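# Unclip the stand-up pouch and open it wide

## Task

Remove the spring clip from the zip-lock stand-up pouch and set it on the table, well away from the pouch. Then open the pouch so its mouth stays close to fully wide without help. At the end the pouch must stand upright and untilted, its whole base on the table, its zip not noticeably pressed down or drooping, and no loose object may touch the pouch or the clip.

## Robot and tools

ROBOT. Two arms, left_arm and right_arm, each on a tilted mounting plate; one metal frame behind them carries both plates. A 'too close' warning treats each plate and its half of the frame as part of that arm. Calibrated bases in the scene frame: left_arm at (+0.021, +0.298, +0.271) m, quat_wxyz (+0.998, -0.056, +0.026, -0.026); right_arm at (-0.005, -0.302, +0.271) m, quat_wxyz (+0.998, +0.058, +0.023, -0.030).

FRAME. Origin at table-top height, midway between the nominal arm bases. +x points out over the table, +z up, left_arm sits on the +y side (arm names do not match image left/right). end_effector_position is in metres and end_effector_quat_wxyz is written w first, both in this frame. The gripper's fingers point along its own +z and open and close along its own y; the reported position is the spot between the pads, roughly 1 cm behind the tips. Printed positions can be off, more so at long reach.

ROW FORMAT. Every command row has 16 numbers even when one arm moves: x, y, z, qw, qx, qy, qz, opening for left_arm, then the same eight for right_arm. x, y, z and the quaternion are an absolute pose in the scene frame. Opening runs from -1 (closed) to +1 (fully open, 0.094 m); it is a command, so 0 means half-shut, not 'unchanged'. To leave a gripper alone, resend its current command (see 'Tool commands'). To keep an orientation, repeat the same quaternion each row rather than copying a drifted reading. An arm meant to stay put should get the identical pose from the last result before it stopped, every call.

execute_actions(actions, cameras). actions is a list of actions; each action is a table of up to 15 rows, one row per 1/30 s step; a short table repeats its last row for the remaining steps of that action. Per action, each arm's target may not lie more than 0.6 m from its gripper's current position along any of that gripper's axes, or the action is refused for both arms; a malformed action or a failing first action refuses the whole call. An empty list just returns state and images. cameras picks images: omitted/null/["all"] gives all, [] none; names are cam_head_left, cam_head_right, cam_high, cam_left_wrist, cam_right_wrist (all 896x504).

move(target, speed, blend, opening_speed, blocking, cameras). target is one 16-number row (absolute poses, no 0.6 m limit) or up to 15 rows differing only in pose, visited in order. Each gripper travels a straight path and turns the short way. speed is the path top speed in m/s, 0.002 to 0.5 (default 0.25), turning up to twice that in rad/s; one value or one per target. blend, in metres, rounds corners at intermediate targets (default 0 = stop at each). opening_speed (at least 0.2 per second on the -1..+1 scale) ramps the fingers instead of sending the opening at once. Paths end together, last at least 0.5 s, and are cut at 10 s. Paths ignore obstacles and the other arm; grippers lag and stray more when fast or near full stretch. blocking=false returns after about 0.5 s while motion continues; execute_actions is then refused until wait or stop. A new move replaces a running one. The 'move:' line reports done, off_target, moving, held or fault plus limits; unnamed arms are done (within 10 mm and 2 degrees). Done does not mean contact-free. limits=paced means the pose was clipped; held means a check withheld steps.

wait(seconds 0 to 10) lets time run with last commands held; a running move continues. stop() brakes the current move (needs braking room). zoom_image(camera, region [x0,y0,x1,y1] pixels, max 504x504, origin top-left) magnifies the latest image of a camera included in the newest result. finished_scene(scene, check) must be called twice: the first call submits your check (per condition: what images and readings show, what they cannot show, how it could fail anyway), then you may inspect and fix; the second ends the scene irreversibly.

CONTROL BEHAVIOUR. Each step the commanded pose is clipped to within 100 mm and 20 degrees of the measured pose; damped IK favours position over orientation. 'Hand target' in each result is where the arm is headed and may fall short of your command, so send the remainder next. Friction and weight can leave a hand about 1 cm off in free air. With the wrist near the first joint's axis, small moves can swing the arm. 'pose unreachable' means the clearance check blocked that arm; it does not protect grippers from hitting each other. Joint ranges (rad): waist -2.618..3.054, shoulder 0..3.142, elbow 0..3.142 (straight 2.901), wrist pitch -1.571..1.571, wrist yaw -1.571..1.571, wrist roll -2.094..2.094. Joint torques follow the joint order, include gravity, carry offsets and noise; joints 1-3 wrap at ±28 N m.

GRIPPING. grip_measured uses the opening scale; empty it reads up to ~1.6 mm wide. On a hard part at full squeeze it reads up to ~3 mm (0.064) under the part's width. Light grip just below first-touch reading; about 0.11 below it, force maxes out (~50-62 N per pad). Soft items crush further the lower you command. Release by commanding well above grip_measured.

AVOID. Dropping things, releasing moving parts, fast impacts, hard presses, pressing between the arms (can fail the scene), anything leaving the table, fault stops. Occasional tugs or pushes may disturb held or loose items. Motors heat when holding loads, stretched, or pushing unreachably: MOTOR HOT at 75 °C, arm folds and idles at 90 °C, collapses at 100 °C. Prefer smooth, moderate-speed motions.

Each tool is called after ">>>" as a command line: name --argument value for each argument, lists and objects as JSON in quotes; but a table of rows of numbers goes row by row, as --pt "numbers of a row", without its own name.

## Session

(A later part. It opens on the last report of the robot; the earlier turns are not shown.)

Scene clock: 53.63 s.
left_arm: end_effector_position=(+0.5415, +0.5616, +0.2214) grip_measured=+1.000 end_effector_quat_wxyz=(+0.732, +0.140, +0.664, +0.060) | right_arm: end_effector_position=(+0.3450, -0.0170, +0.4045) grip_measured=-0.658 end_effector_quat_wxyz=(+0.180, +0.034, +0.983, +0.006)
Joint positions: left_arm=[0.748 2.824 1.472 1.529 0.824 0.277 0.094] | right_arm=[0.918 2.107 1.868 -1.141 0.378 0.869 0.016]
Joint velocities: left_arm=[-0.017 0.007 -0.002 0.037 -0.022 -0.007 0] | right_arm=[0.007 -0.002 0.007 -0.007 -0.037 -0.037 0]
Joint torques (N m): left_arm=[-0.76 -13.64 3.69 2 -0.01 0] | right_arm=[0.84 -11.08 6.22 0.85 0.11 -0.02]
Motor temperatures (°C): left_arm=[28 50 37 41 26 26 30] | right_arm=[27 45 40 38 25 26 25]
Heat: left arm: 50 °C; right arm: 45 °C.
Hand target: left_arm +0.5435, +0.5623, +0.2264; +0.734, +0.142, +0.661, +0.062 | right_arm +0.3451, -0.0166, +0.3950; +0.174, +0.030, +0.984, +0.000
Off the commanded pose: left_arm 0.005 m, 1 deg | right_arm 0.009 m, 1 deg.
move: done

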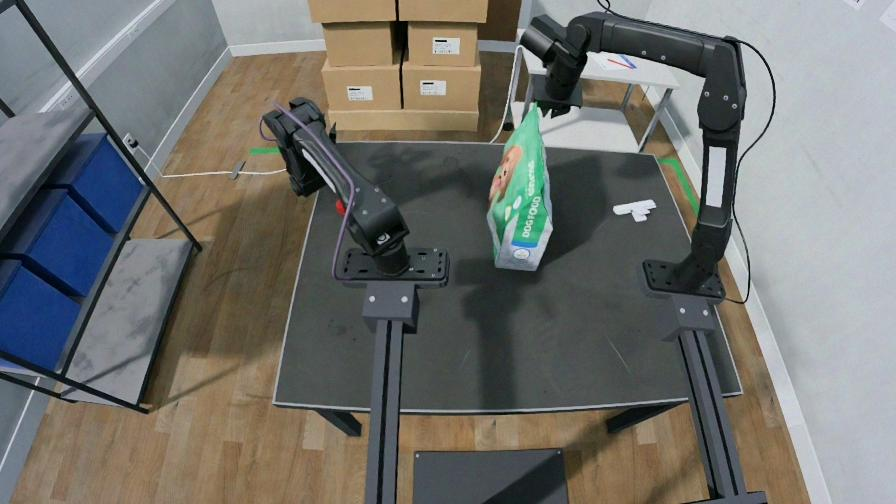

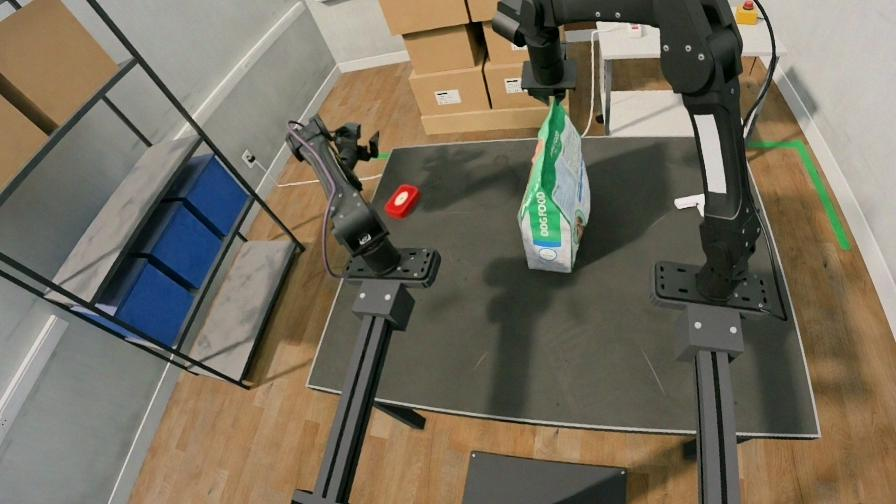

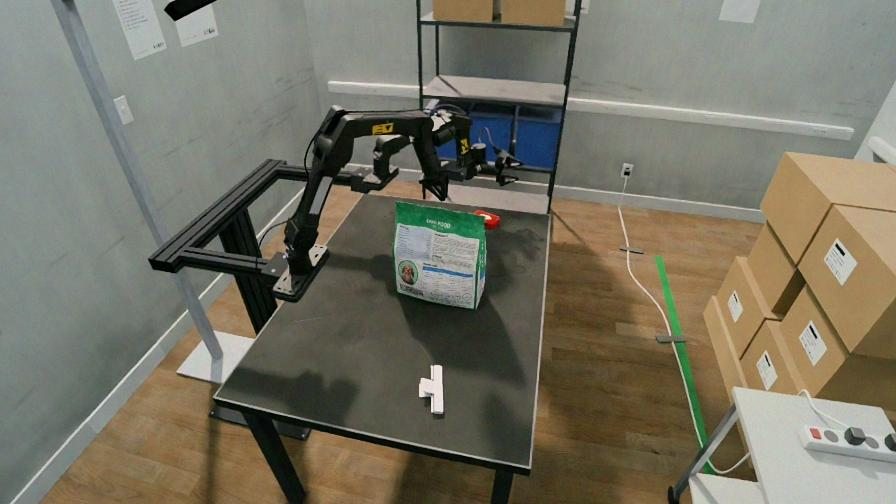

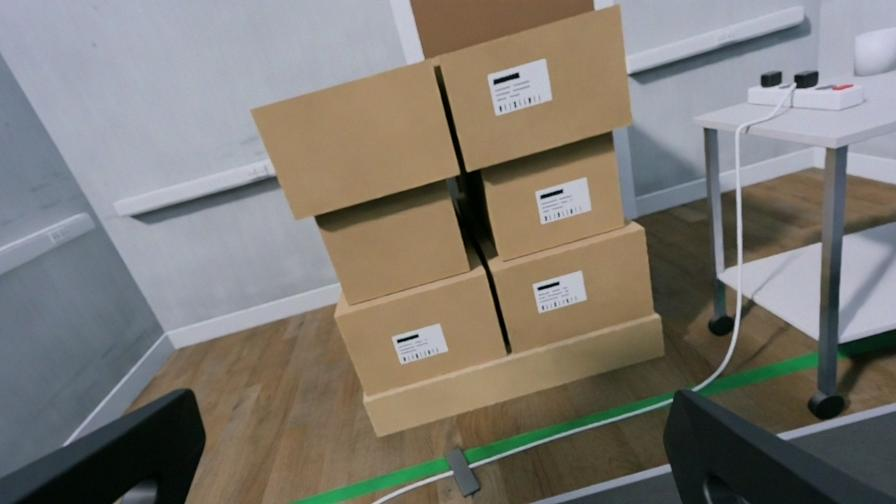

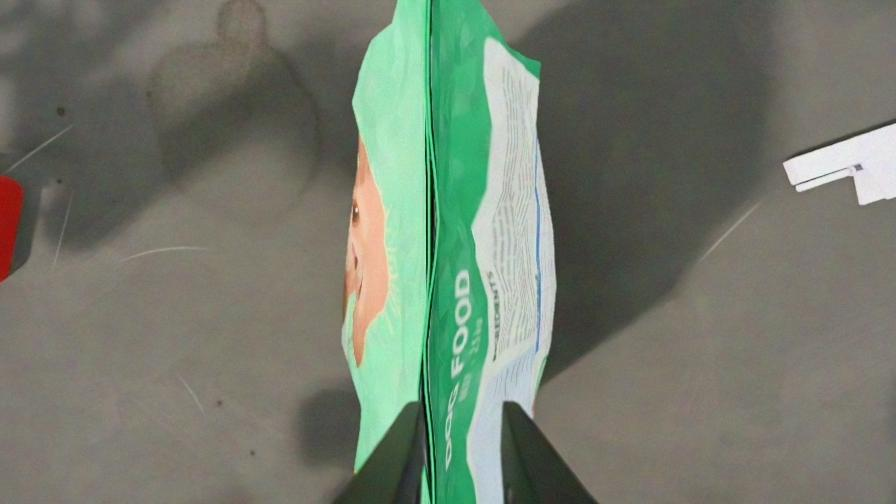

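>>> move --pt "0.5435 0.5623 0.2264 0.734 0.142 0.661 0.062 1 0.335 -0.017 0.378 0.174 0.03 0.985 0 -0.66" --speed 0.05 --cameras '["cam_right_wrist","cam_head_right","cam_high"]'

>>> zoom_image --camera "cam_right_wrist" --region '[390, 250, 520, 430]'

>>> zoom_image --camera "cam_head_right" --region '[500, 60, 620, 170]'

>>> zoom_image --camera "cam_high" --region '[380, 140, 500, 240]'

Scene clock: 56.00 s.
left_arm: end_effector_position=(+0.5415, +0.5616, +0.2214) grip_measured=+1.000 end_effector_quat_wxyz=(+0.732, +0.140, +0.664, +0.060) | right_arm: end_effector_position=(+0.3381, -0.0201, +0.3755) grip_measured=-0.658 end_effector_quat_wxyz=(+0.171, +0.031, +0.985, -0.005)
Joint positions: left_arm=[0.748 2.824 1.472 1.529 0.824 0.277 0.094] | right_arm=[0.918 2.107 1.759 -1.063 0.378 0.871 0.016]
Joint velocities: left_arm=[-0.032 0.007 -0.012 0.022 -0.007 0.007 0] | right_arm=[-0.022 -0.007 0.002 -0.081 -0.022 -0.037 -0.001]
Joint torques (N m): left_arm=[-0.75 -13.64 3.62 2.01 0.01 -0.01] | right_arm=[1.8 -13.24 6.08 0.79 0.12 0.07]
Motor temperatures (°C): left_arm=[28 50 37 41 26 26 30] | right_arm=[27 45 40 38 25 26 25]
Heat: left arm: 50 °C; right arm: 45 °C.
Hand target: left_arm +0.5435, +0.5623, +0.2264; +0.734, +0.142, +0.661, +0.062 | right_arm +0.3351, -0.0171, +0.3779; +0.174, +0.030, +0.984, +0.000
Off the commanded pose: left_arm 0.005 m, 1 deg | right_arm 0.005 m, 1 deg.
move: done
Images, in order (width x height): cam_head_right 896x504, cam_high 896x504, cam_right_wrist 896x504.

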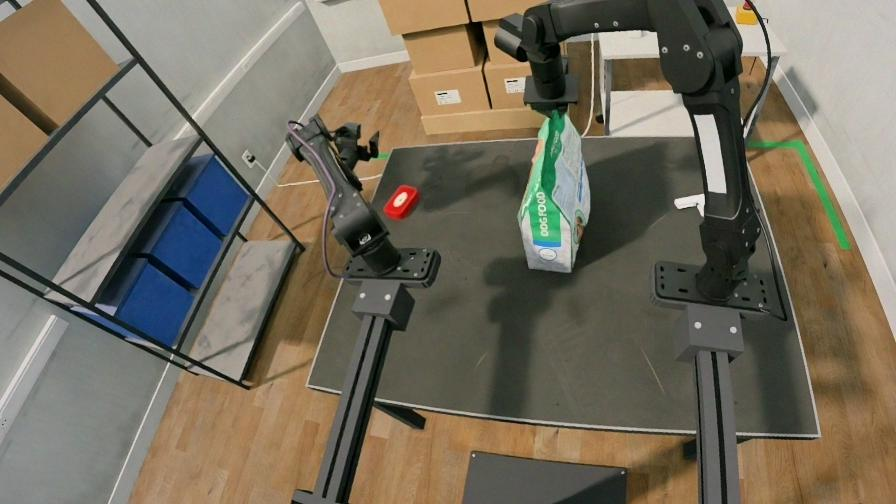

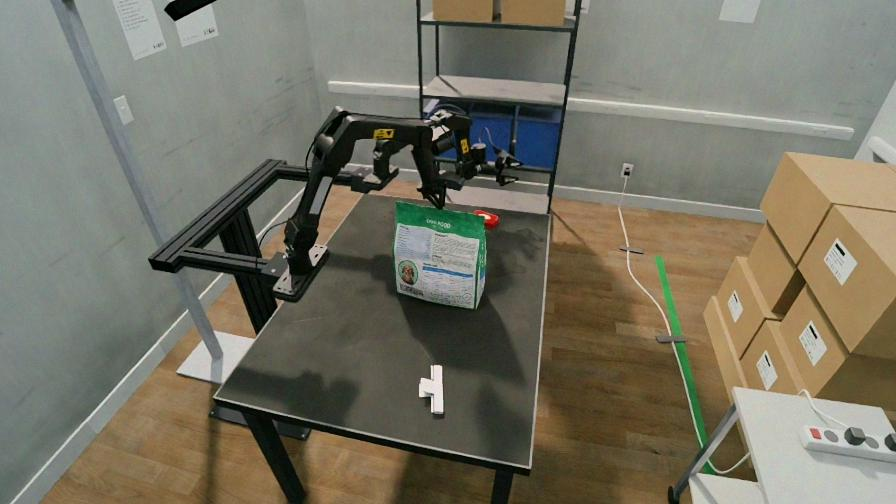

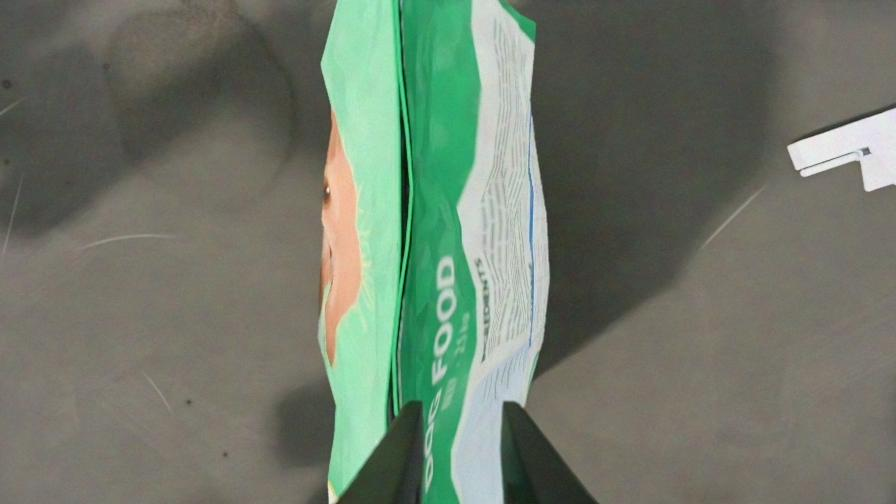

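Scaled by 2.800 from the camera's 896x504 image, which has a finer 1280x720 frame.

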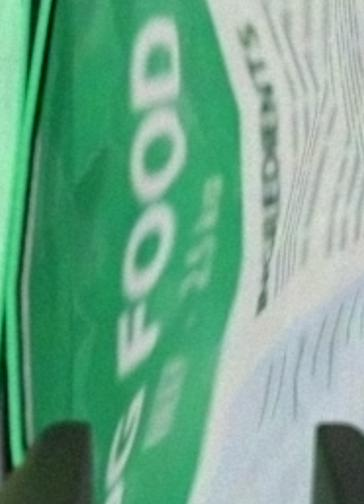

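Scaled by 4.200 from the camera's 896x504 image, which has a finer 1280x720 frame.

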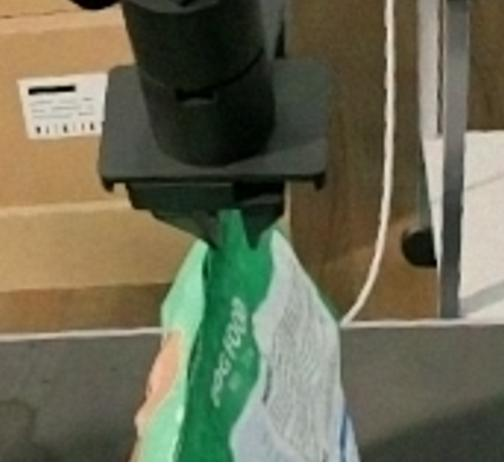

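Scaled by 4.200 from the camera's 896x504 image, which has a finer 1280x720 frame.

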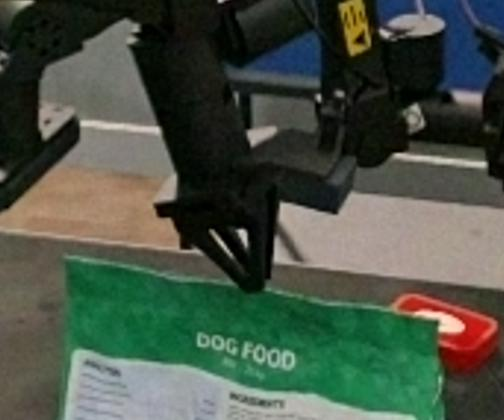

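>>> move --pt "0.5435 0.5623 0.2264 0.734 0.142 0.661 0.062 1 0.335 -0.012 0.392 0.174 0.03 0.985 0 -0.66" --speed 0.05 --cameras '["cam_right_wrist","cam_head_right","cam_high"]'

>>> zoom_image --camera "cam_right_wrist" --region '[370, 320, 470, 430]'

>>> zoom_image --camera "cam_high" --region '[380, 140, 500, 240]'

Scene clock: 57.40 s.
left_arm: end_effector_position=(+0.5415, +0.5616, +0.2214) grip_measured=+1.000 end_effector_quat_wxyz=(+0.732, +0.140, +0.664, +0.060) | right_arm: end_effector_position=(+0.3356, -0.0166, +0.3871) grip_measured=-0.658 end_effector_quat_wxyz=(+0.171, +0.031, +0.985, -0.003)
Joint positions: left_arm=[0.748 2.824 1.472 1.529 0.824 0.277 0.094] | right_arm=[0.93 2.107 1.803 -1.107 0.378 0.883 0.016]
Joint velocities: left_arm=[-0.002 -0.007 0.012 -0.051 0.051 -0.007 0] | right_arm=[-0.002 -0.007 -0.032 -0.007 -0.081 -0.051 -0.001]
Joint torques (N m): left_arm=[-0.75 -13.64 3.64 2 0 -0.01] | right_arm=[1.76 -12.1 8.8 0.58 0.15 0.08]
Motor temperatures (°C): left_arm=[28 50 37 41 26 26 30] | right_arm=[27 45 40 38 25 26 25]
Heat: left arm: 50 °C; right arm: 45 °C.
Hand target: left_arm +0.5435, +0.5623, +0.2264; +0.734, +0.142, +0.661, +0.062 | right_arm +0.3348, -0.0123, +0.3919; +0.174, +0.030, +0.984, +0.000
Off the commanded pose: left_arm 0.005 m, 1 deg | right_arm 0.007 m, 0 deg.
move: done
Images, in order (width x height): cam_head_right 896x504, cam_high 896x504, cam_right_wrist 896x504.

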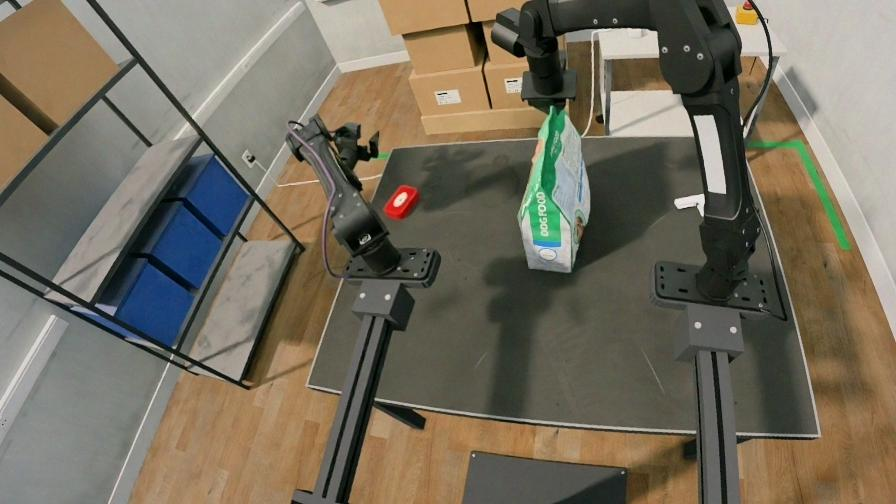

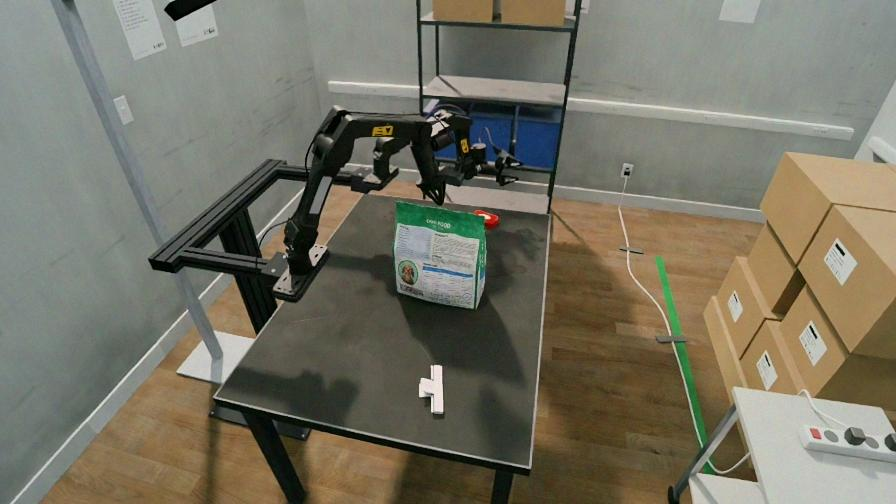

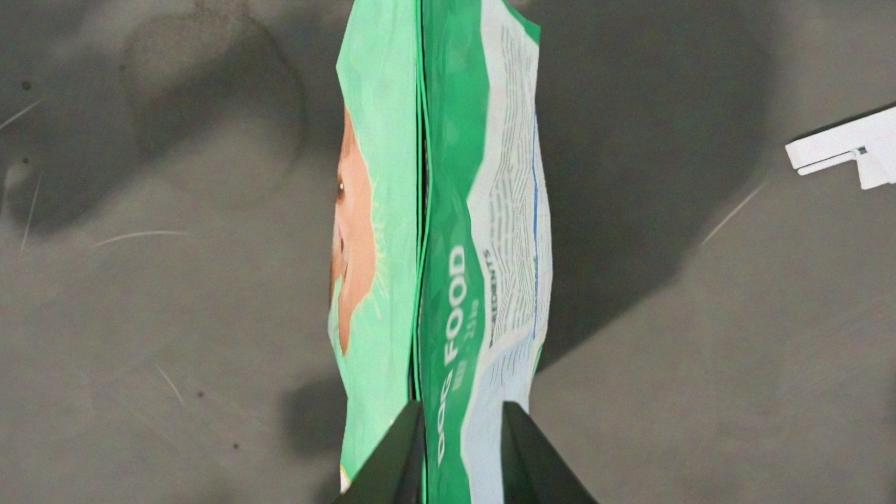

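Scaled by 4.582 from the camera's 896x504 image, which has a finer 1280x720 frame.

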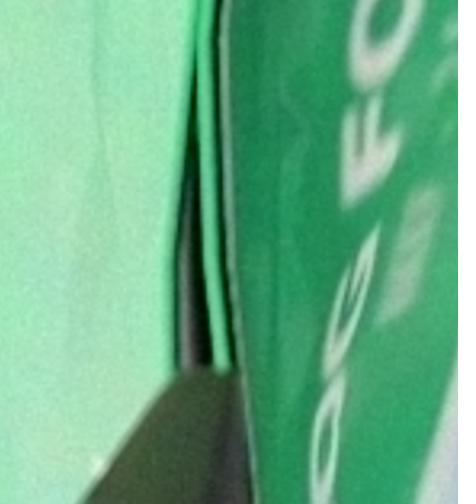

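Scaled by 4.200 from the camera's 896x504 image, which has a finer 1280x720 frame.

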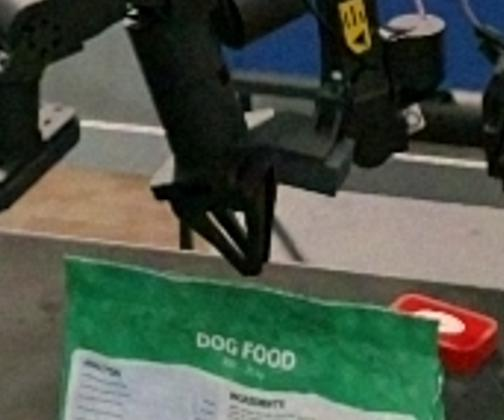

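>>> move --pt "0.5435 0.5623 0.2264 0.734 0.142 0.661 0.062 1 0.333 -0.010 0.385 0.174 0.03 0.985 0 -0.66" --speed 0.03 --cameras '["cam_right_wrist"]'

>>> zoom_image --camera "cam_right_wrist" --region '[370, 320, 470, 430]'

Scene clock: 64.47 s.
left_arm: end_effector_position=(+0.5415, +0.5616, +0.2214) grip_measured=+1.000 end_effector_quat_wxyz=(+0.732, +0.140, +0.664, +0.060) | right_arm: end_effector_position=(+0.3348, -0.0142, +0.3876) grip_measured=-0.658 end_effector_quat_wxyz=(+0.173, +0.032, +0.984, +0.000)
Joint positions: left_arm=[0.748 2.824 1.472 1.529 0.824 0.277 0.094] | right_arm=[0.935 2.107 1.803 -1.102 0.378 0.888 0.016]
Joint velocities: left_arm=[0.002 -0.002 -0.017 -0.022 0.007 0.022 0] | right_arm=[-0.002 -0.012 0.002 -0.066 0.022 -0.007 0]
Joint torques (N m): left_arm=[-0.76 -13.63 3.64 2.01 -0.01 -0.02] | right_arm=[1.76 -11.85 6.67 0.81 0.16 0.1]
Motor temperatures (°C): left_arm=[27 51 37 41 26 26 30] | right_arm=[27 45 40 37 25 26 24]
Heat: left arm: 51 °C; right arm: 45 °C.
Hand target: left_arm +0.5435, +0.5623, +0.2264; +0.734, +0.142, +0.661, +0.062 | right_arm +0.3328, -0.0100, +0.3850; +0.174, +0.030, +0.984, +0.000
Off the commanded pose: left_arm 0.005 m, 1 deg | right_arm 0.005 m, 0 deg.
move: done
Images, in order (width x height): cam_right_wrist 896x504.

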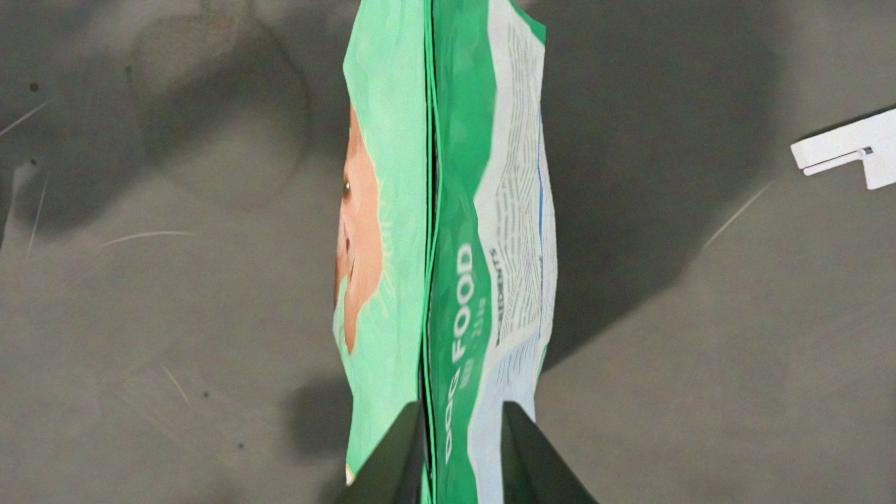

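Scaled by 4.582 from the camera's 896x504 image, which has a finer 1280x720 frame.

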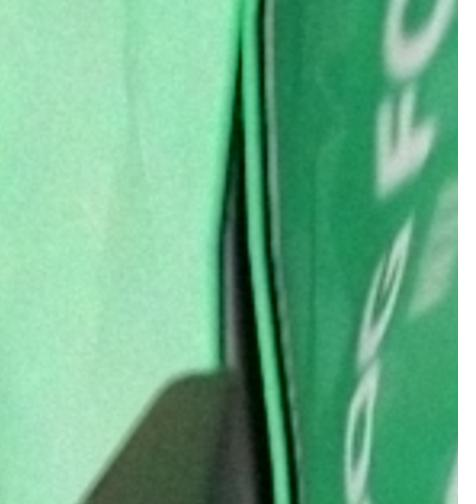

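>>> move --pt "0.5435 0.5623 0.2264 0.734 0.142 0.661 0.062 1 0.333 -0.0103 0.371 0.174 0.03 0.985 0 -0.66" --speed 0.03 --cameras '["cam_right_wrist","cam_high"]'

>>> zoom_image --camera "cam_right_wrist" --region '[370, 320, 530, 504]'

>>> zoom_image --camera "cam_high" --region '[380, 140, 500, 240]'

Scene clock: 65.87 s.
left_arm: end_effector_position=(+0.5415, +0.5616, +0.2214) grip_measured=+1.000 end_effector_quat_wxyz=(+0.732, +0.140, +0.664, +0.060) | right_arm: end_effector_position=(+0.3353, -0.0117, +0.3768) grip_measured=-0.658 end_effector_quat_wxyz=(+0.176, +0.033, +0.984, +0.004)
Joint positions: left_arm=[0.748 2.824 1.472 1.529 0.824 0.277 0.094] | right_arm=[0.935 2.107 1.758 -1.046 0.378 0.888 0.016]
Joint velocities: left_arm=[0.007 -0.012 0.002 0.051 -0.066 0.007 0] | right_arm=[-0.017 -0.007 0.012 -0.007 -0.022 0.007 0.001]
Joint torques (N m): left_arm=[-0.77 -13.59 3.66 2 0.01 -0.01] | right_arm=[1.4 -11.73 6.01 0.83 0.15 0.04]
Motor temperatures (°C): left_arm=[27 51 37 41 26 26 30] | right_arm=[27 45 40 37 25 26 24]
Heat: left arm: 51 °C; right arm: 45 °C.
Hand target: left_arm +0.5435, +0.5623, +0.2264; +0.734, +0.142, +0.661, +0.062 | right_arm +0.3330, -0.0103, +0.3711; +0.174, +0.030, +0.984, +0.000
Off the commanded pose: left_arm 0.005 m, 1 deg | right_arm 0.006 m, 1 deg.
move: done
Images, in order (width x height): cam_high 896x504, cam_right_wrist 896x504.

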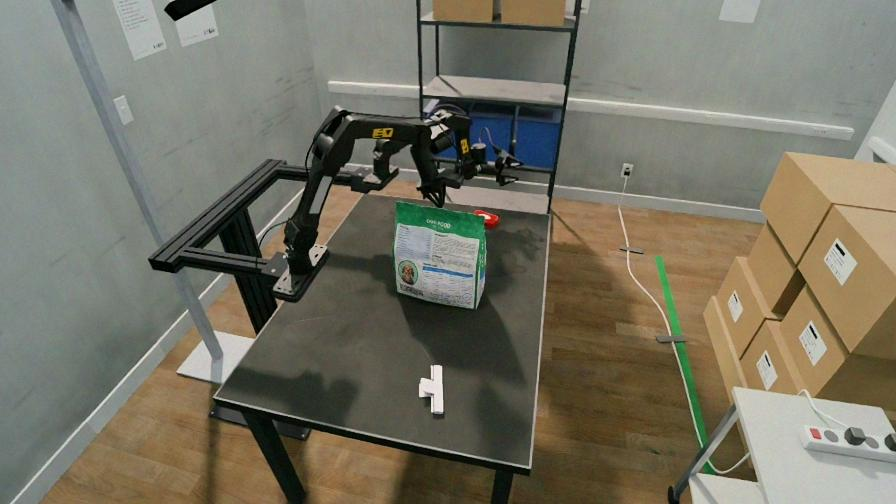

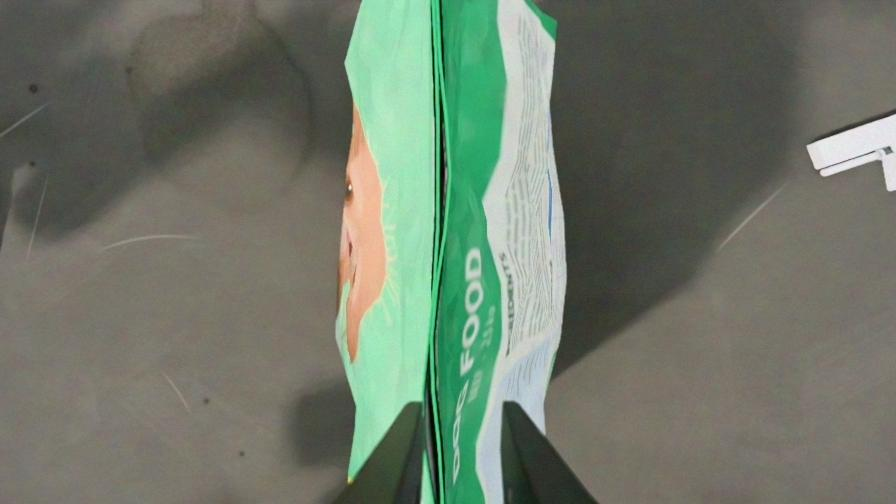

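Scaled by 2.739 from the camera's 896x504 image, which has a finer 1280x720 frame.

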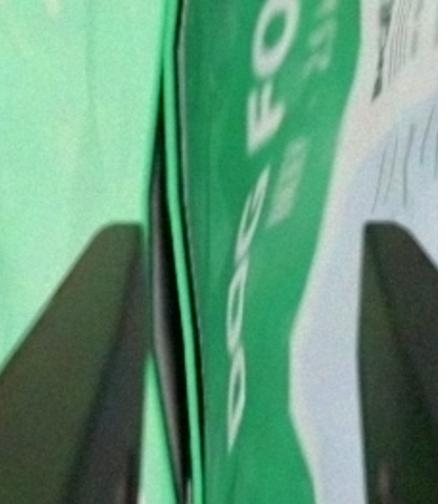

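Scaled by 4.200 from the camera's 896x504 image, which has a finer 1280x720 frame.

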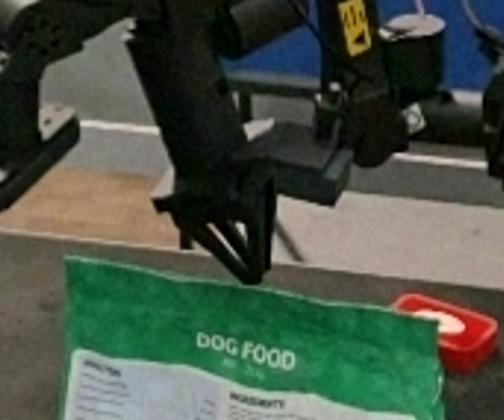

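>>> move --pt "0.5435 0.5623 0.2264 0.734 0.142 0.661 0.062 1 0.333 -0.0148 0.373 0.174 0.03 0.985 0 -0.66" --speed 0.03 --cameras '["cam_right_wrist"]'

>>> zoom_image --camera "cam_right_wrist" --region '[370, 320, 530, 504]'

Scene clock: 66.83 s.
left_arm: end_effector_position=(+0.5415, +0.5616, +0.2214) grip_measured=+1.000 end_effector_quat_wxyz=(+0.732, +0.140, +0.664, +0.060) | right_arm: end_effector_position=(+0.3331, -0.0136, +0.3729) grip_measured=-0.658 end_effector_quat_wxyz=(+0.173, +0.031, +0.984, -0.001)
Joint positions: left_arm=[0.748 2.824 1.472 1.529 0.824 0.277 0.094] | right_arm=[0.935 2.107 1.744 -1.044 0.378 0.887 0.016]
Joint velocities: left_arm=[0.007 0.002 0.007 0.022 -0.007 0.022 0] | right_arm=[-0.002 0.022 -0.012 -0.007 -0.022 -0.051 0]
Joint torques (N m): left_arm=[-0.75 -13.65 3.62 2.01 -0.01 -0.01] | right_arm=[0.9 -12.98 5.96 0.8 0.14 -0.03]
Motor temperatures (°C): left_arm=[27 51 37 41 26 26 30] | right_arm=[27 46 40 37 25 25 24]
Heat: left arm: 51 °C; right arm: 46 °C.
Hand target: left_arm +0.5435, +0.5623, +0.2264; +0.734, +0.142, +0.661, +0.062 | right_arm +0.3331, -0.0148, +0.3730; +0.174, +0.030, +0.984, +0.000
Off the commanded pose: left_arm 0.005 m, 1 deg | right_arm 0.001 m, 0 deg.
move: done
Images, in order (width x height): cam_right_wrist 896x504.

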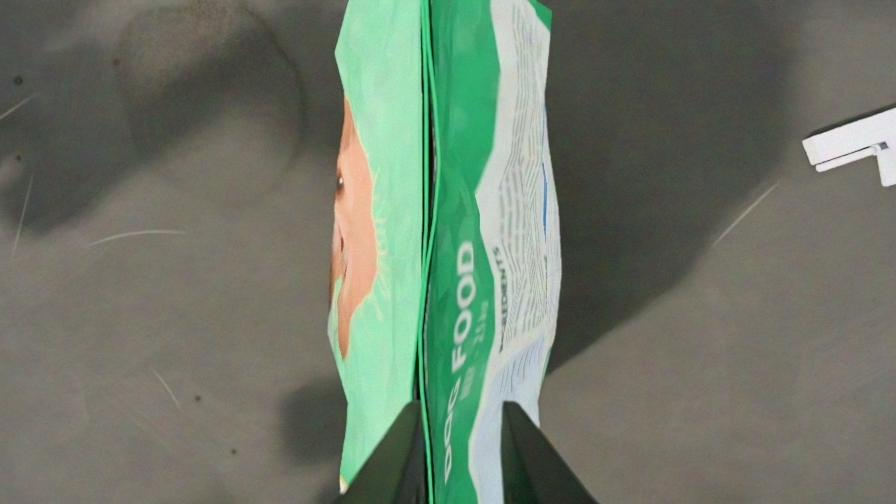

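Scaled by 2.739 from the camera's 896x504 image, which has a finer 1280x720 frame.

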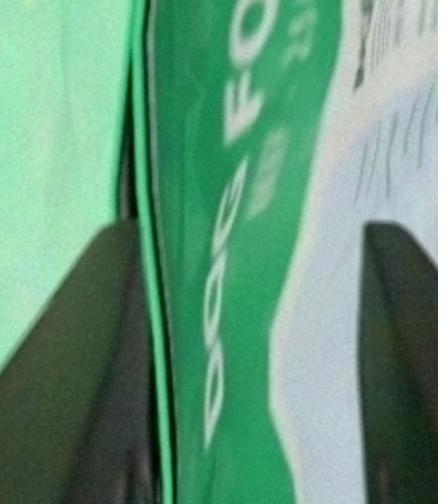

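>>> move --pt "0.5435 0.5623 0.2264 0.734 0.142 0.661 0.062 1 0.333 -0.0148 0.355 0.174 0.03 0.985 0 -0.66" --speed 0.03 --cameras '["cam_right_wrist","cam_high"]'

>>> zoom_image --camera "cam_right_wrist" --region '[370, 320, 530, 504]'

>>> zoom_image --camera "cam_high" --region '[380, 140, 500, 240]'

Scene clock: 68.27 s.
left_arm: end_effector_position=(+0.5415, +0.5616, +0.2214) grip_measured=+1.000 end_effector_quat_wxyz=(+0.732, +0.140, +0.664, +0.060) | right_arm: end_effector_position=(+0.3319, -0.0125, +0.3579) grip_measured=-0.658 end_effector_quat_wxyz=(+0.175, +0.030, +0.984, +0.001)
Joint positions: left_arm=[0.748 2.824 1.472 1.529 0.824 0.277 0.094] | right_arm=[0.935 2.107 1.683 -0.976 0.378 0.883 0.016]
Joint velocities: left_arm=[-0.007 0.012 0.007 0.051 0.022 -0.125 0] | right_arm=[-0.012 0.007 0.007 0.037 -0.081 -0.095 0]
Joint torques (N m): left_arm=[-0.77 -13.64 3.64 2 0 -0.01] | right_arm=[0.57 -12.37 5.98 0.83 0.13 -0.04]
Motor temperatures (°C): left_arm=[27 51 37 41 26 26 30] | right_arm=[27 46 40 37 25 25 24]
Heat: left arm: 51 °C; right arm: 46 °C.
Hand target: left_arm +0.5435, +0.5623, +0.2264; +0.734, +0.142, +0.661, +0.062 | right_arm +0.3331, -0.0148, +0.3550; +0.174, +0.030, +0.984, +0.000
Off the commanded pose: left_arm 0.005 m, 1 deg | right_arm 0.004 m, 0 deg.
move: done
Images, in order (width x height): cam_high 896x504, cam_right_wrist 896x504.

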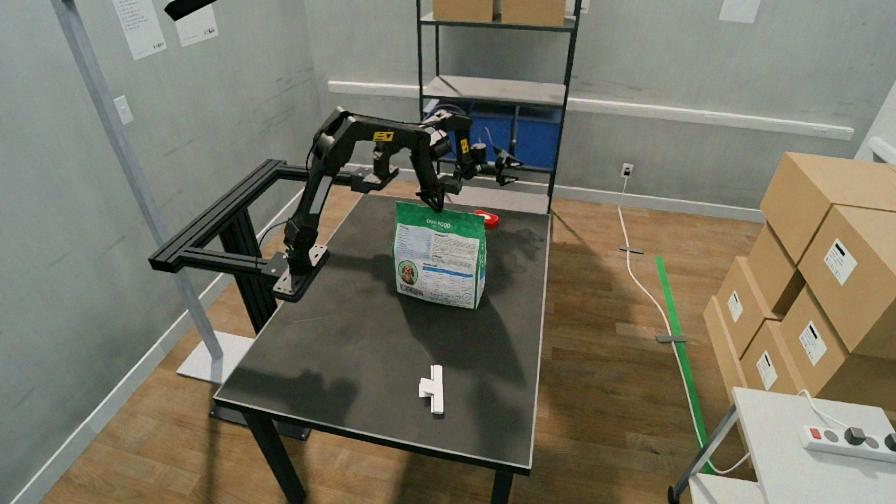

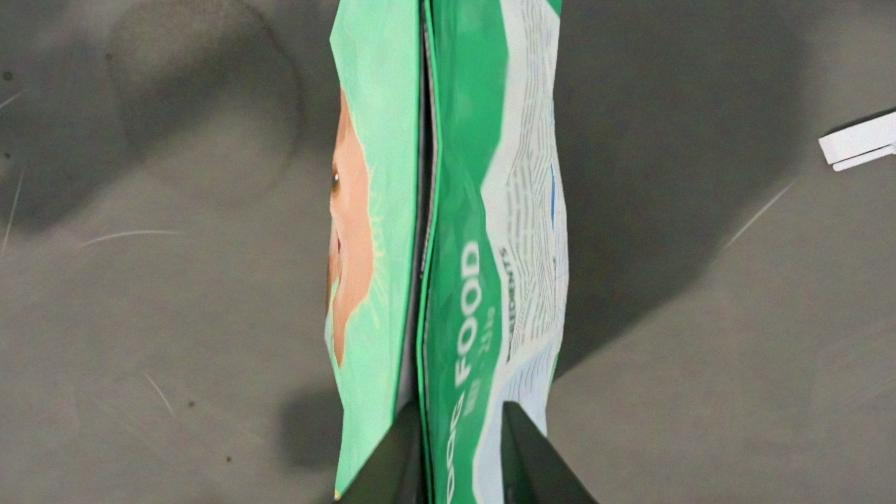

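Scaled by 2.739 from the camera's 896x504 image, which has a finer 1280x720 frame.

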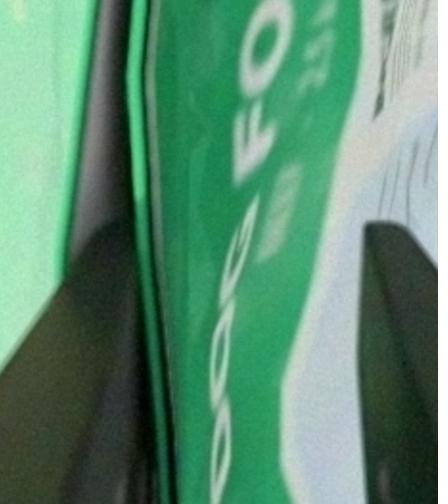

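Scaled by 4.200 from the camera's 896x504 image, which has a finer 1280x720 frame.

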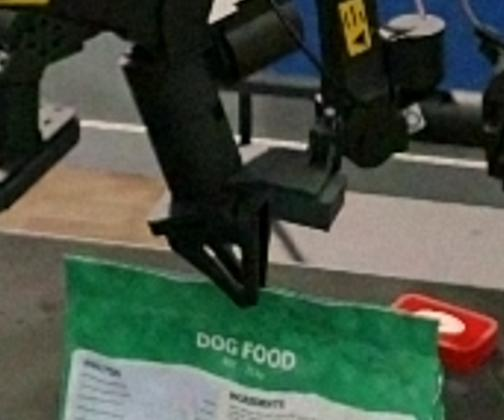

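>>> move --pt "0.5435 0.5623 0.2264 0.734 0.142 0.661 0.062 1 0.333 -0.0148 0.348 0.174 0.03 0.985 0 -0.66" --speed 0.03 --cameras '[]'

>>> move --pt "0.5435 0.5623 0.2264 0.734 0.142 0.661 0.062 1 0.333 -0.0148 0.348 0.174 0.03 0.985 0 -1" --opening_speed 0.4 --cameras '["cam_right_wrist","cam_high"]'

>>> zoom_image --camera "cam_right_wrist" --region '[370, 200, 530, 504]'

>>> zoom_image --camera "cam_high" --region '[380, 140, 500, 240]'

Scene clock: 69.60 s.
left_arm: end_effector_position=(+0.5415, +0.5616, +0.2214) grip_measured=+1.000 end_effector_quat_wxyz=(+0.732, +0.140, +0.664, +0.060) | right_arm: end_effector_position=(+0.3327, -0.0129, +0.3525) grip_measured=-0.658 end_effector_quat_wxyz=(+0.176, +0.031, +0.984, +0.003)
Joint positions: left_arm=[0.748 2.824 1.472 1.529 0.824 0.277 0.094] | right_arm=[0.932 2.107 1.661 -0.949 0.378 0.882 0.016]
Joint velocities: left_arm=[0.007 0.012 0.007 -0.037 -0.022 0.037 0] | right_arm=[-0.002 -0.002 0.017 -0.037 -0.022 0.007 0.001]
Joint torques (N m): left_arm=[-0.75 -13.64 3.63 2.01 0 -0.01] | right_arm=[0.68 -12.08 5.97 0.84 0.13 -0.02]
Motor temperatures (°C): left_arm=[27 51 37 41 26 26 30] | right_arm=[27 46 40 37 25 25 24]
Heat: left arm: 51 °C; right arm: 46 °C.
Hand target: left_arm +0.5435, +0.5623, +0.2264; +0.734, +0.142, +0.661, +0.062 | right_arm +0.3331, -0.0147, +0.3480; +0.174, +0.030, +0.984, +0.000
Off the commanded pose: left_arm 0.005 m, 1 deg | right_arm 0.005 m, 0 deg.
move: done
No camera images: "cameras" was empty.

Scene clock: 70.67 s.
left_arm: end_effector_position=(+0.5415, +0.5616, +0.2214) grip_measured=+1.000 end_effector_quat_wxyz=(+0.732, +0.140, +0.664, +0.060) | right_arm: end_effector_position=(+0.3330, -0.0120, +0.3526) grip_measured=-0.992 end_effector_quat_wxyz=(+0.177, +0.031, +0.984, +0.005)
Joint positions: left_arm=[0.748 2.824 1.472 1.529 0.824 0.277 0.094] | right_arm=[0.932 2.107 1.661 -0.945 0.376 0.881 0]
Joint velocities: left_arm=[0.007 -0.007 0.007 0.022 -0.066 0.022 0] | right_arm=[-0.002 0.002 -0.002 0.022 -0.007 -0.007 0]
Joint torques (N m): left_arm=[-0.76 -13.64 3.66 2 -0.01 -0.01] | right_arm=[0.69 -12.1 5.93 0.81 0.15 -0.03]
Motor temperatures (°C): left_arm=[27 51 37 40 26 26 30] | right_arm=[27 46 40 37 25 25 24]
Heat: left arm: 51 °C; right arm: 46 °C.
Hand target: left_arm +0.5435, +0.5623, +0.2264; +0.734, +0.142, +0.661, +0.062 | right_arm +0.3330, -0.0148, +0.3480; +0.174, +0.030, +0.984, +0.000
Off the commanded pose: left_arm 0.005 m, 1 deg | right_arm 0.005 m, 1 deg.
move: done
Images, in order (width x height): cam_high 896x504, cam_right_wrist 896x504.

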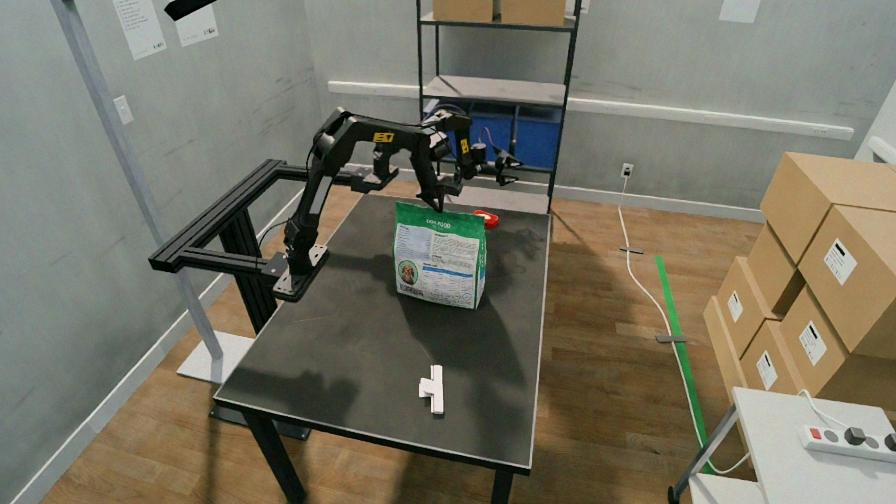

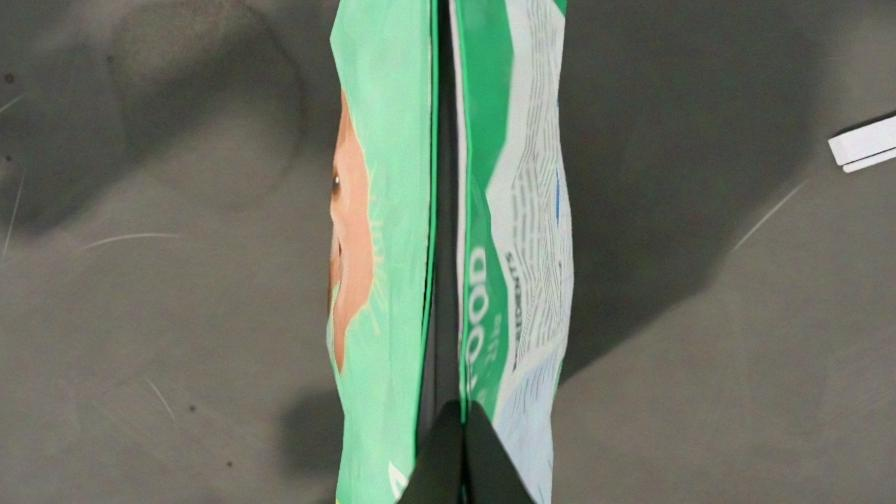

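Scaled by 1.658 from the camera's 896x504 image, which has a finer 1280x720 frame.

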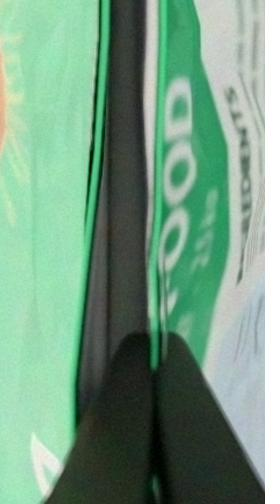

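Scaled by 4.200 from the camera's 896x504 image, which has a finer 1280x720 frame.

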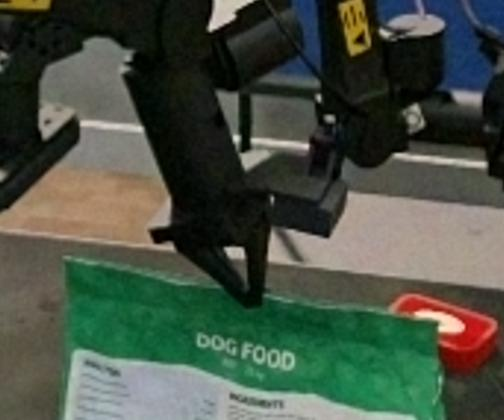

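>>> move --target '[0.5435,0.5623,0.2264,0.734,0.142,0.661,0.062,1,0.333,-0.045,0.346,0.174,0.03,0.985,0,-1]' --speed 0.04

Scene clock: 72.63 s.
left_arm: end_effector_position=(+0.5415, +0.5616, +0.2214) grip_measured=+1.000 end_effector_quat_wxyz=(+0.732, +0.140, +0.664, +0.060) | right_arm: end_effector_position=(+0.3327, -0.0373, +0.3359) grip_measured=-0.992 end_effector_quat_wxyz=(+0.167, +0.027, +0.986, -0.001)
Joint positions: left_arm=[0.748 2.824 1.472 1.529 0.824 0.277 0.094] | right_arm=[0.884 2.057 1.532 -0.871 0.36 0.828 0]
Joint velocities: left_arm=[-0.002 0.002 -0.012 -0.022 -0.022 0.022 0] | right_arm=[0.002 0.007 0.007 0.037 -0.037 -0.022 0]
Joint torques (N m): left_arm=[-0.77 -13.67 3.64 2 0.01 0] | right_arm=[0.38 -14.95 5.56 0.64 0.2 -0.03]
Motor temperatures (°C): left_arm=[27 51 37 40 26 26 30] | right_arm=[27 46 40 37 25 25 24]
Heat: left arm: 51 °C; right arm: 46 °C.
Hand target: left_arm +0.5435, +0.5623, +0.2264; +0.734, +0.142, +0.661, +0.062 | right_arm +0.3337, -0.0448, +0.3457; +0.174, +0.030, +0.984, +0.000
Off the commanded pose: left_arm 0.005 m, 1 deg | right_arm 0.013 m, 1 deg.
move: off_target (right_arm)

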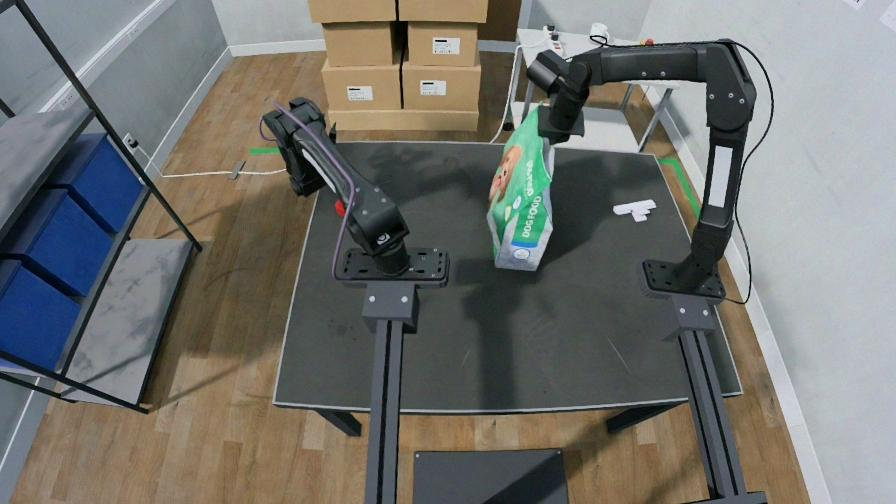

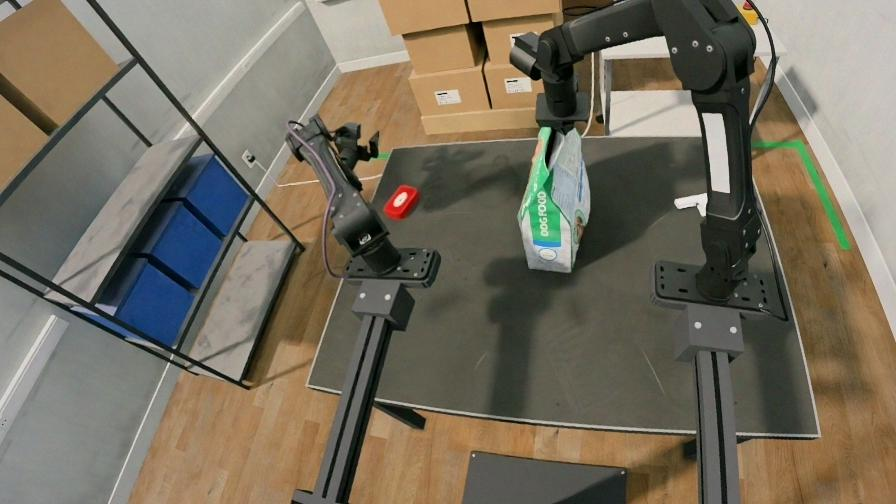

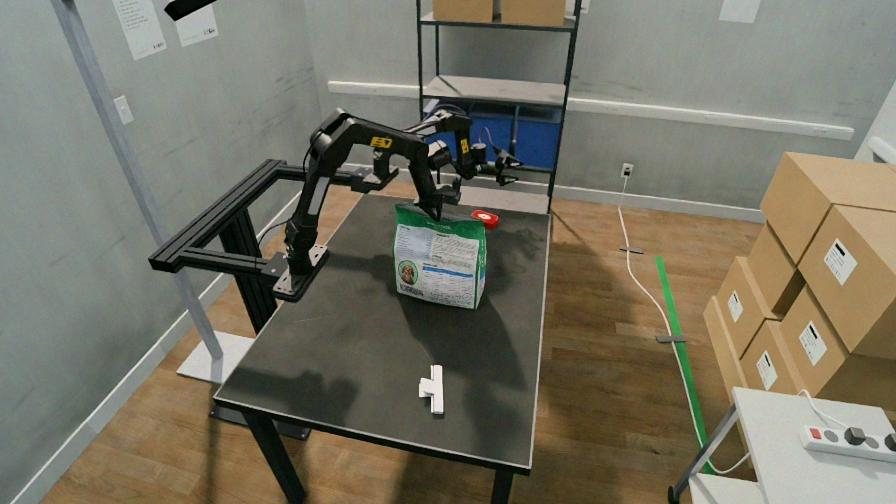

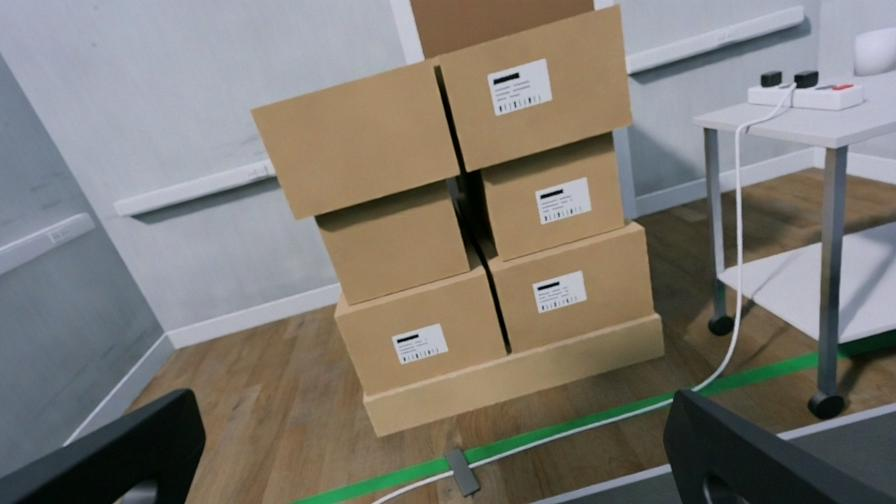

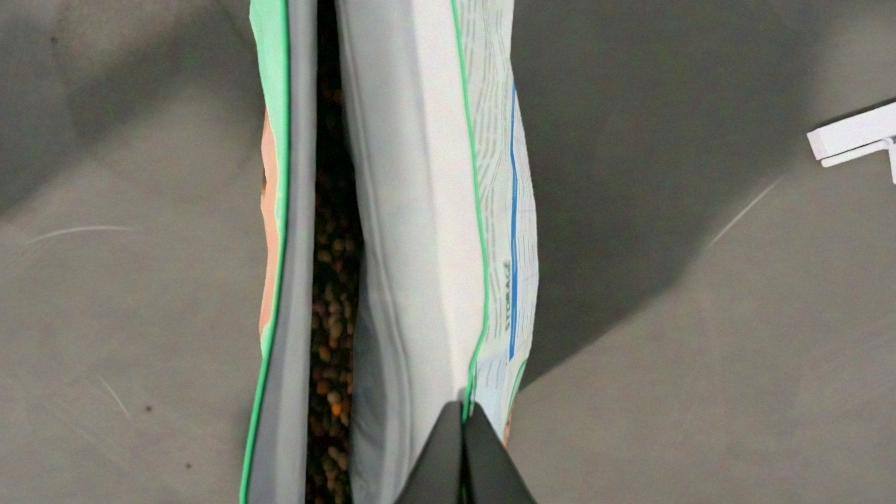

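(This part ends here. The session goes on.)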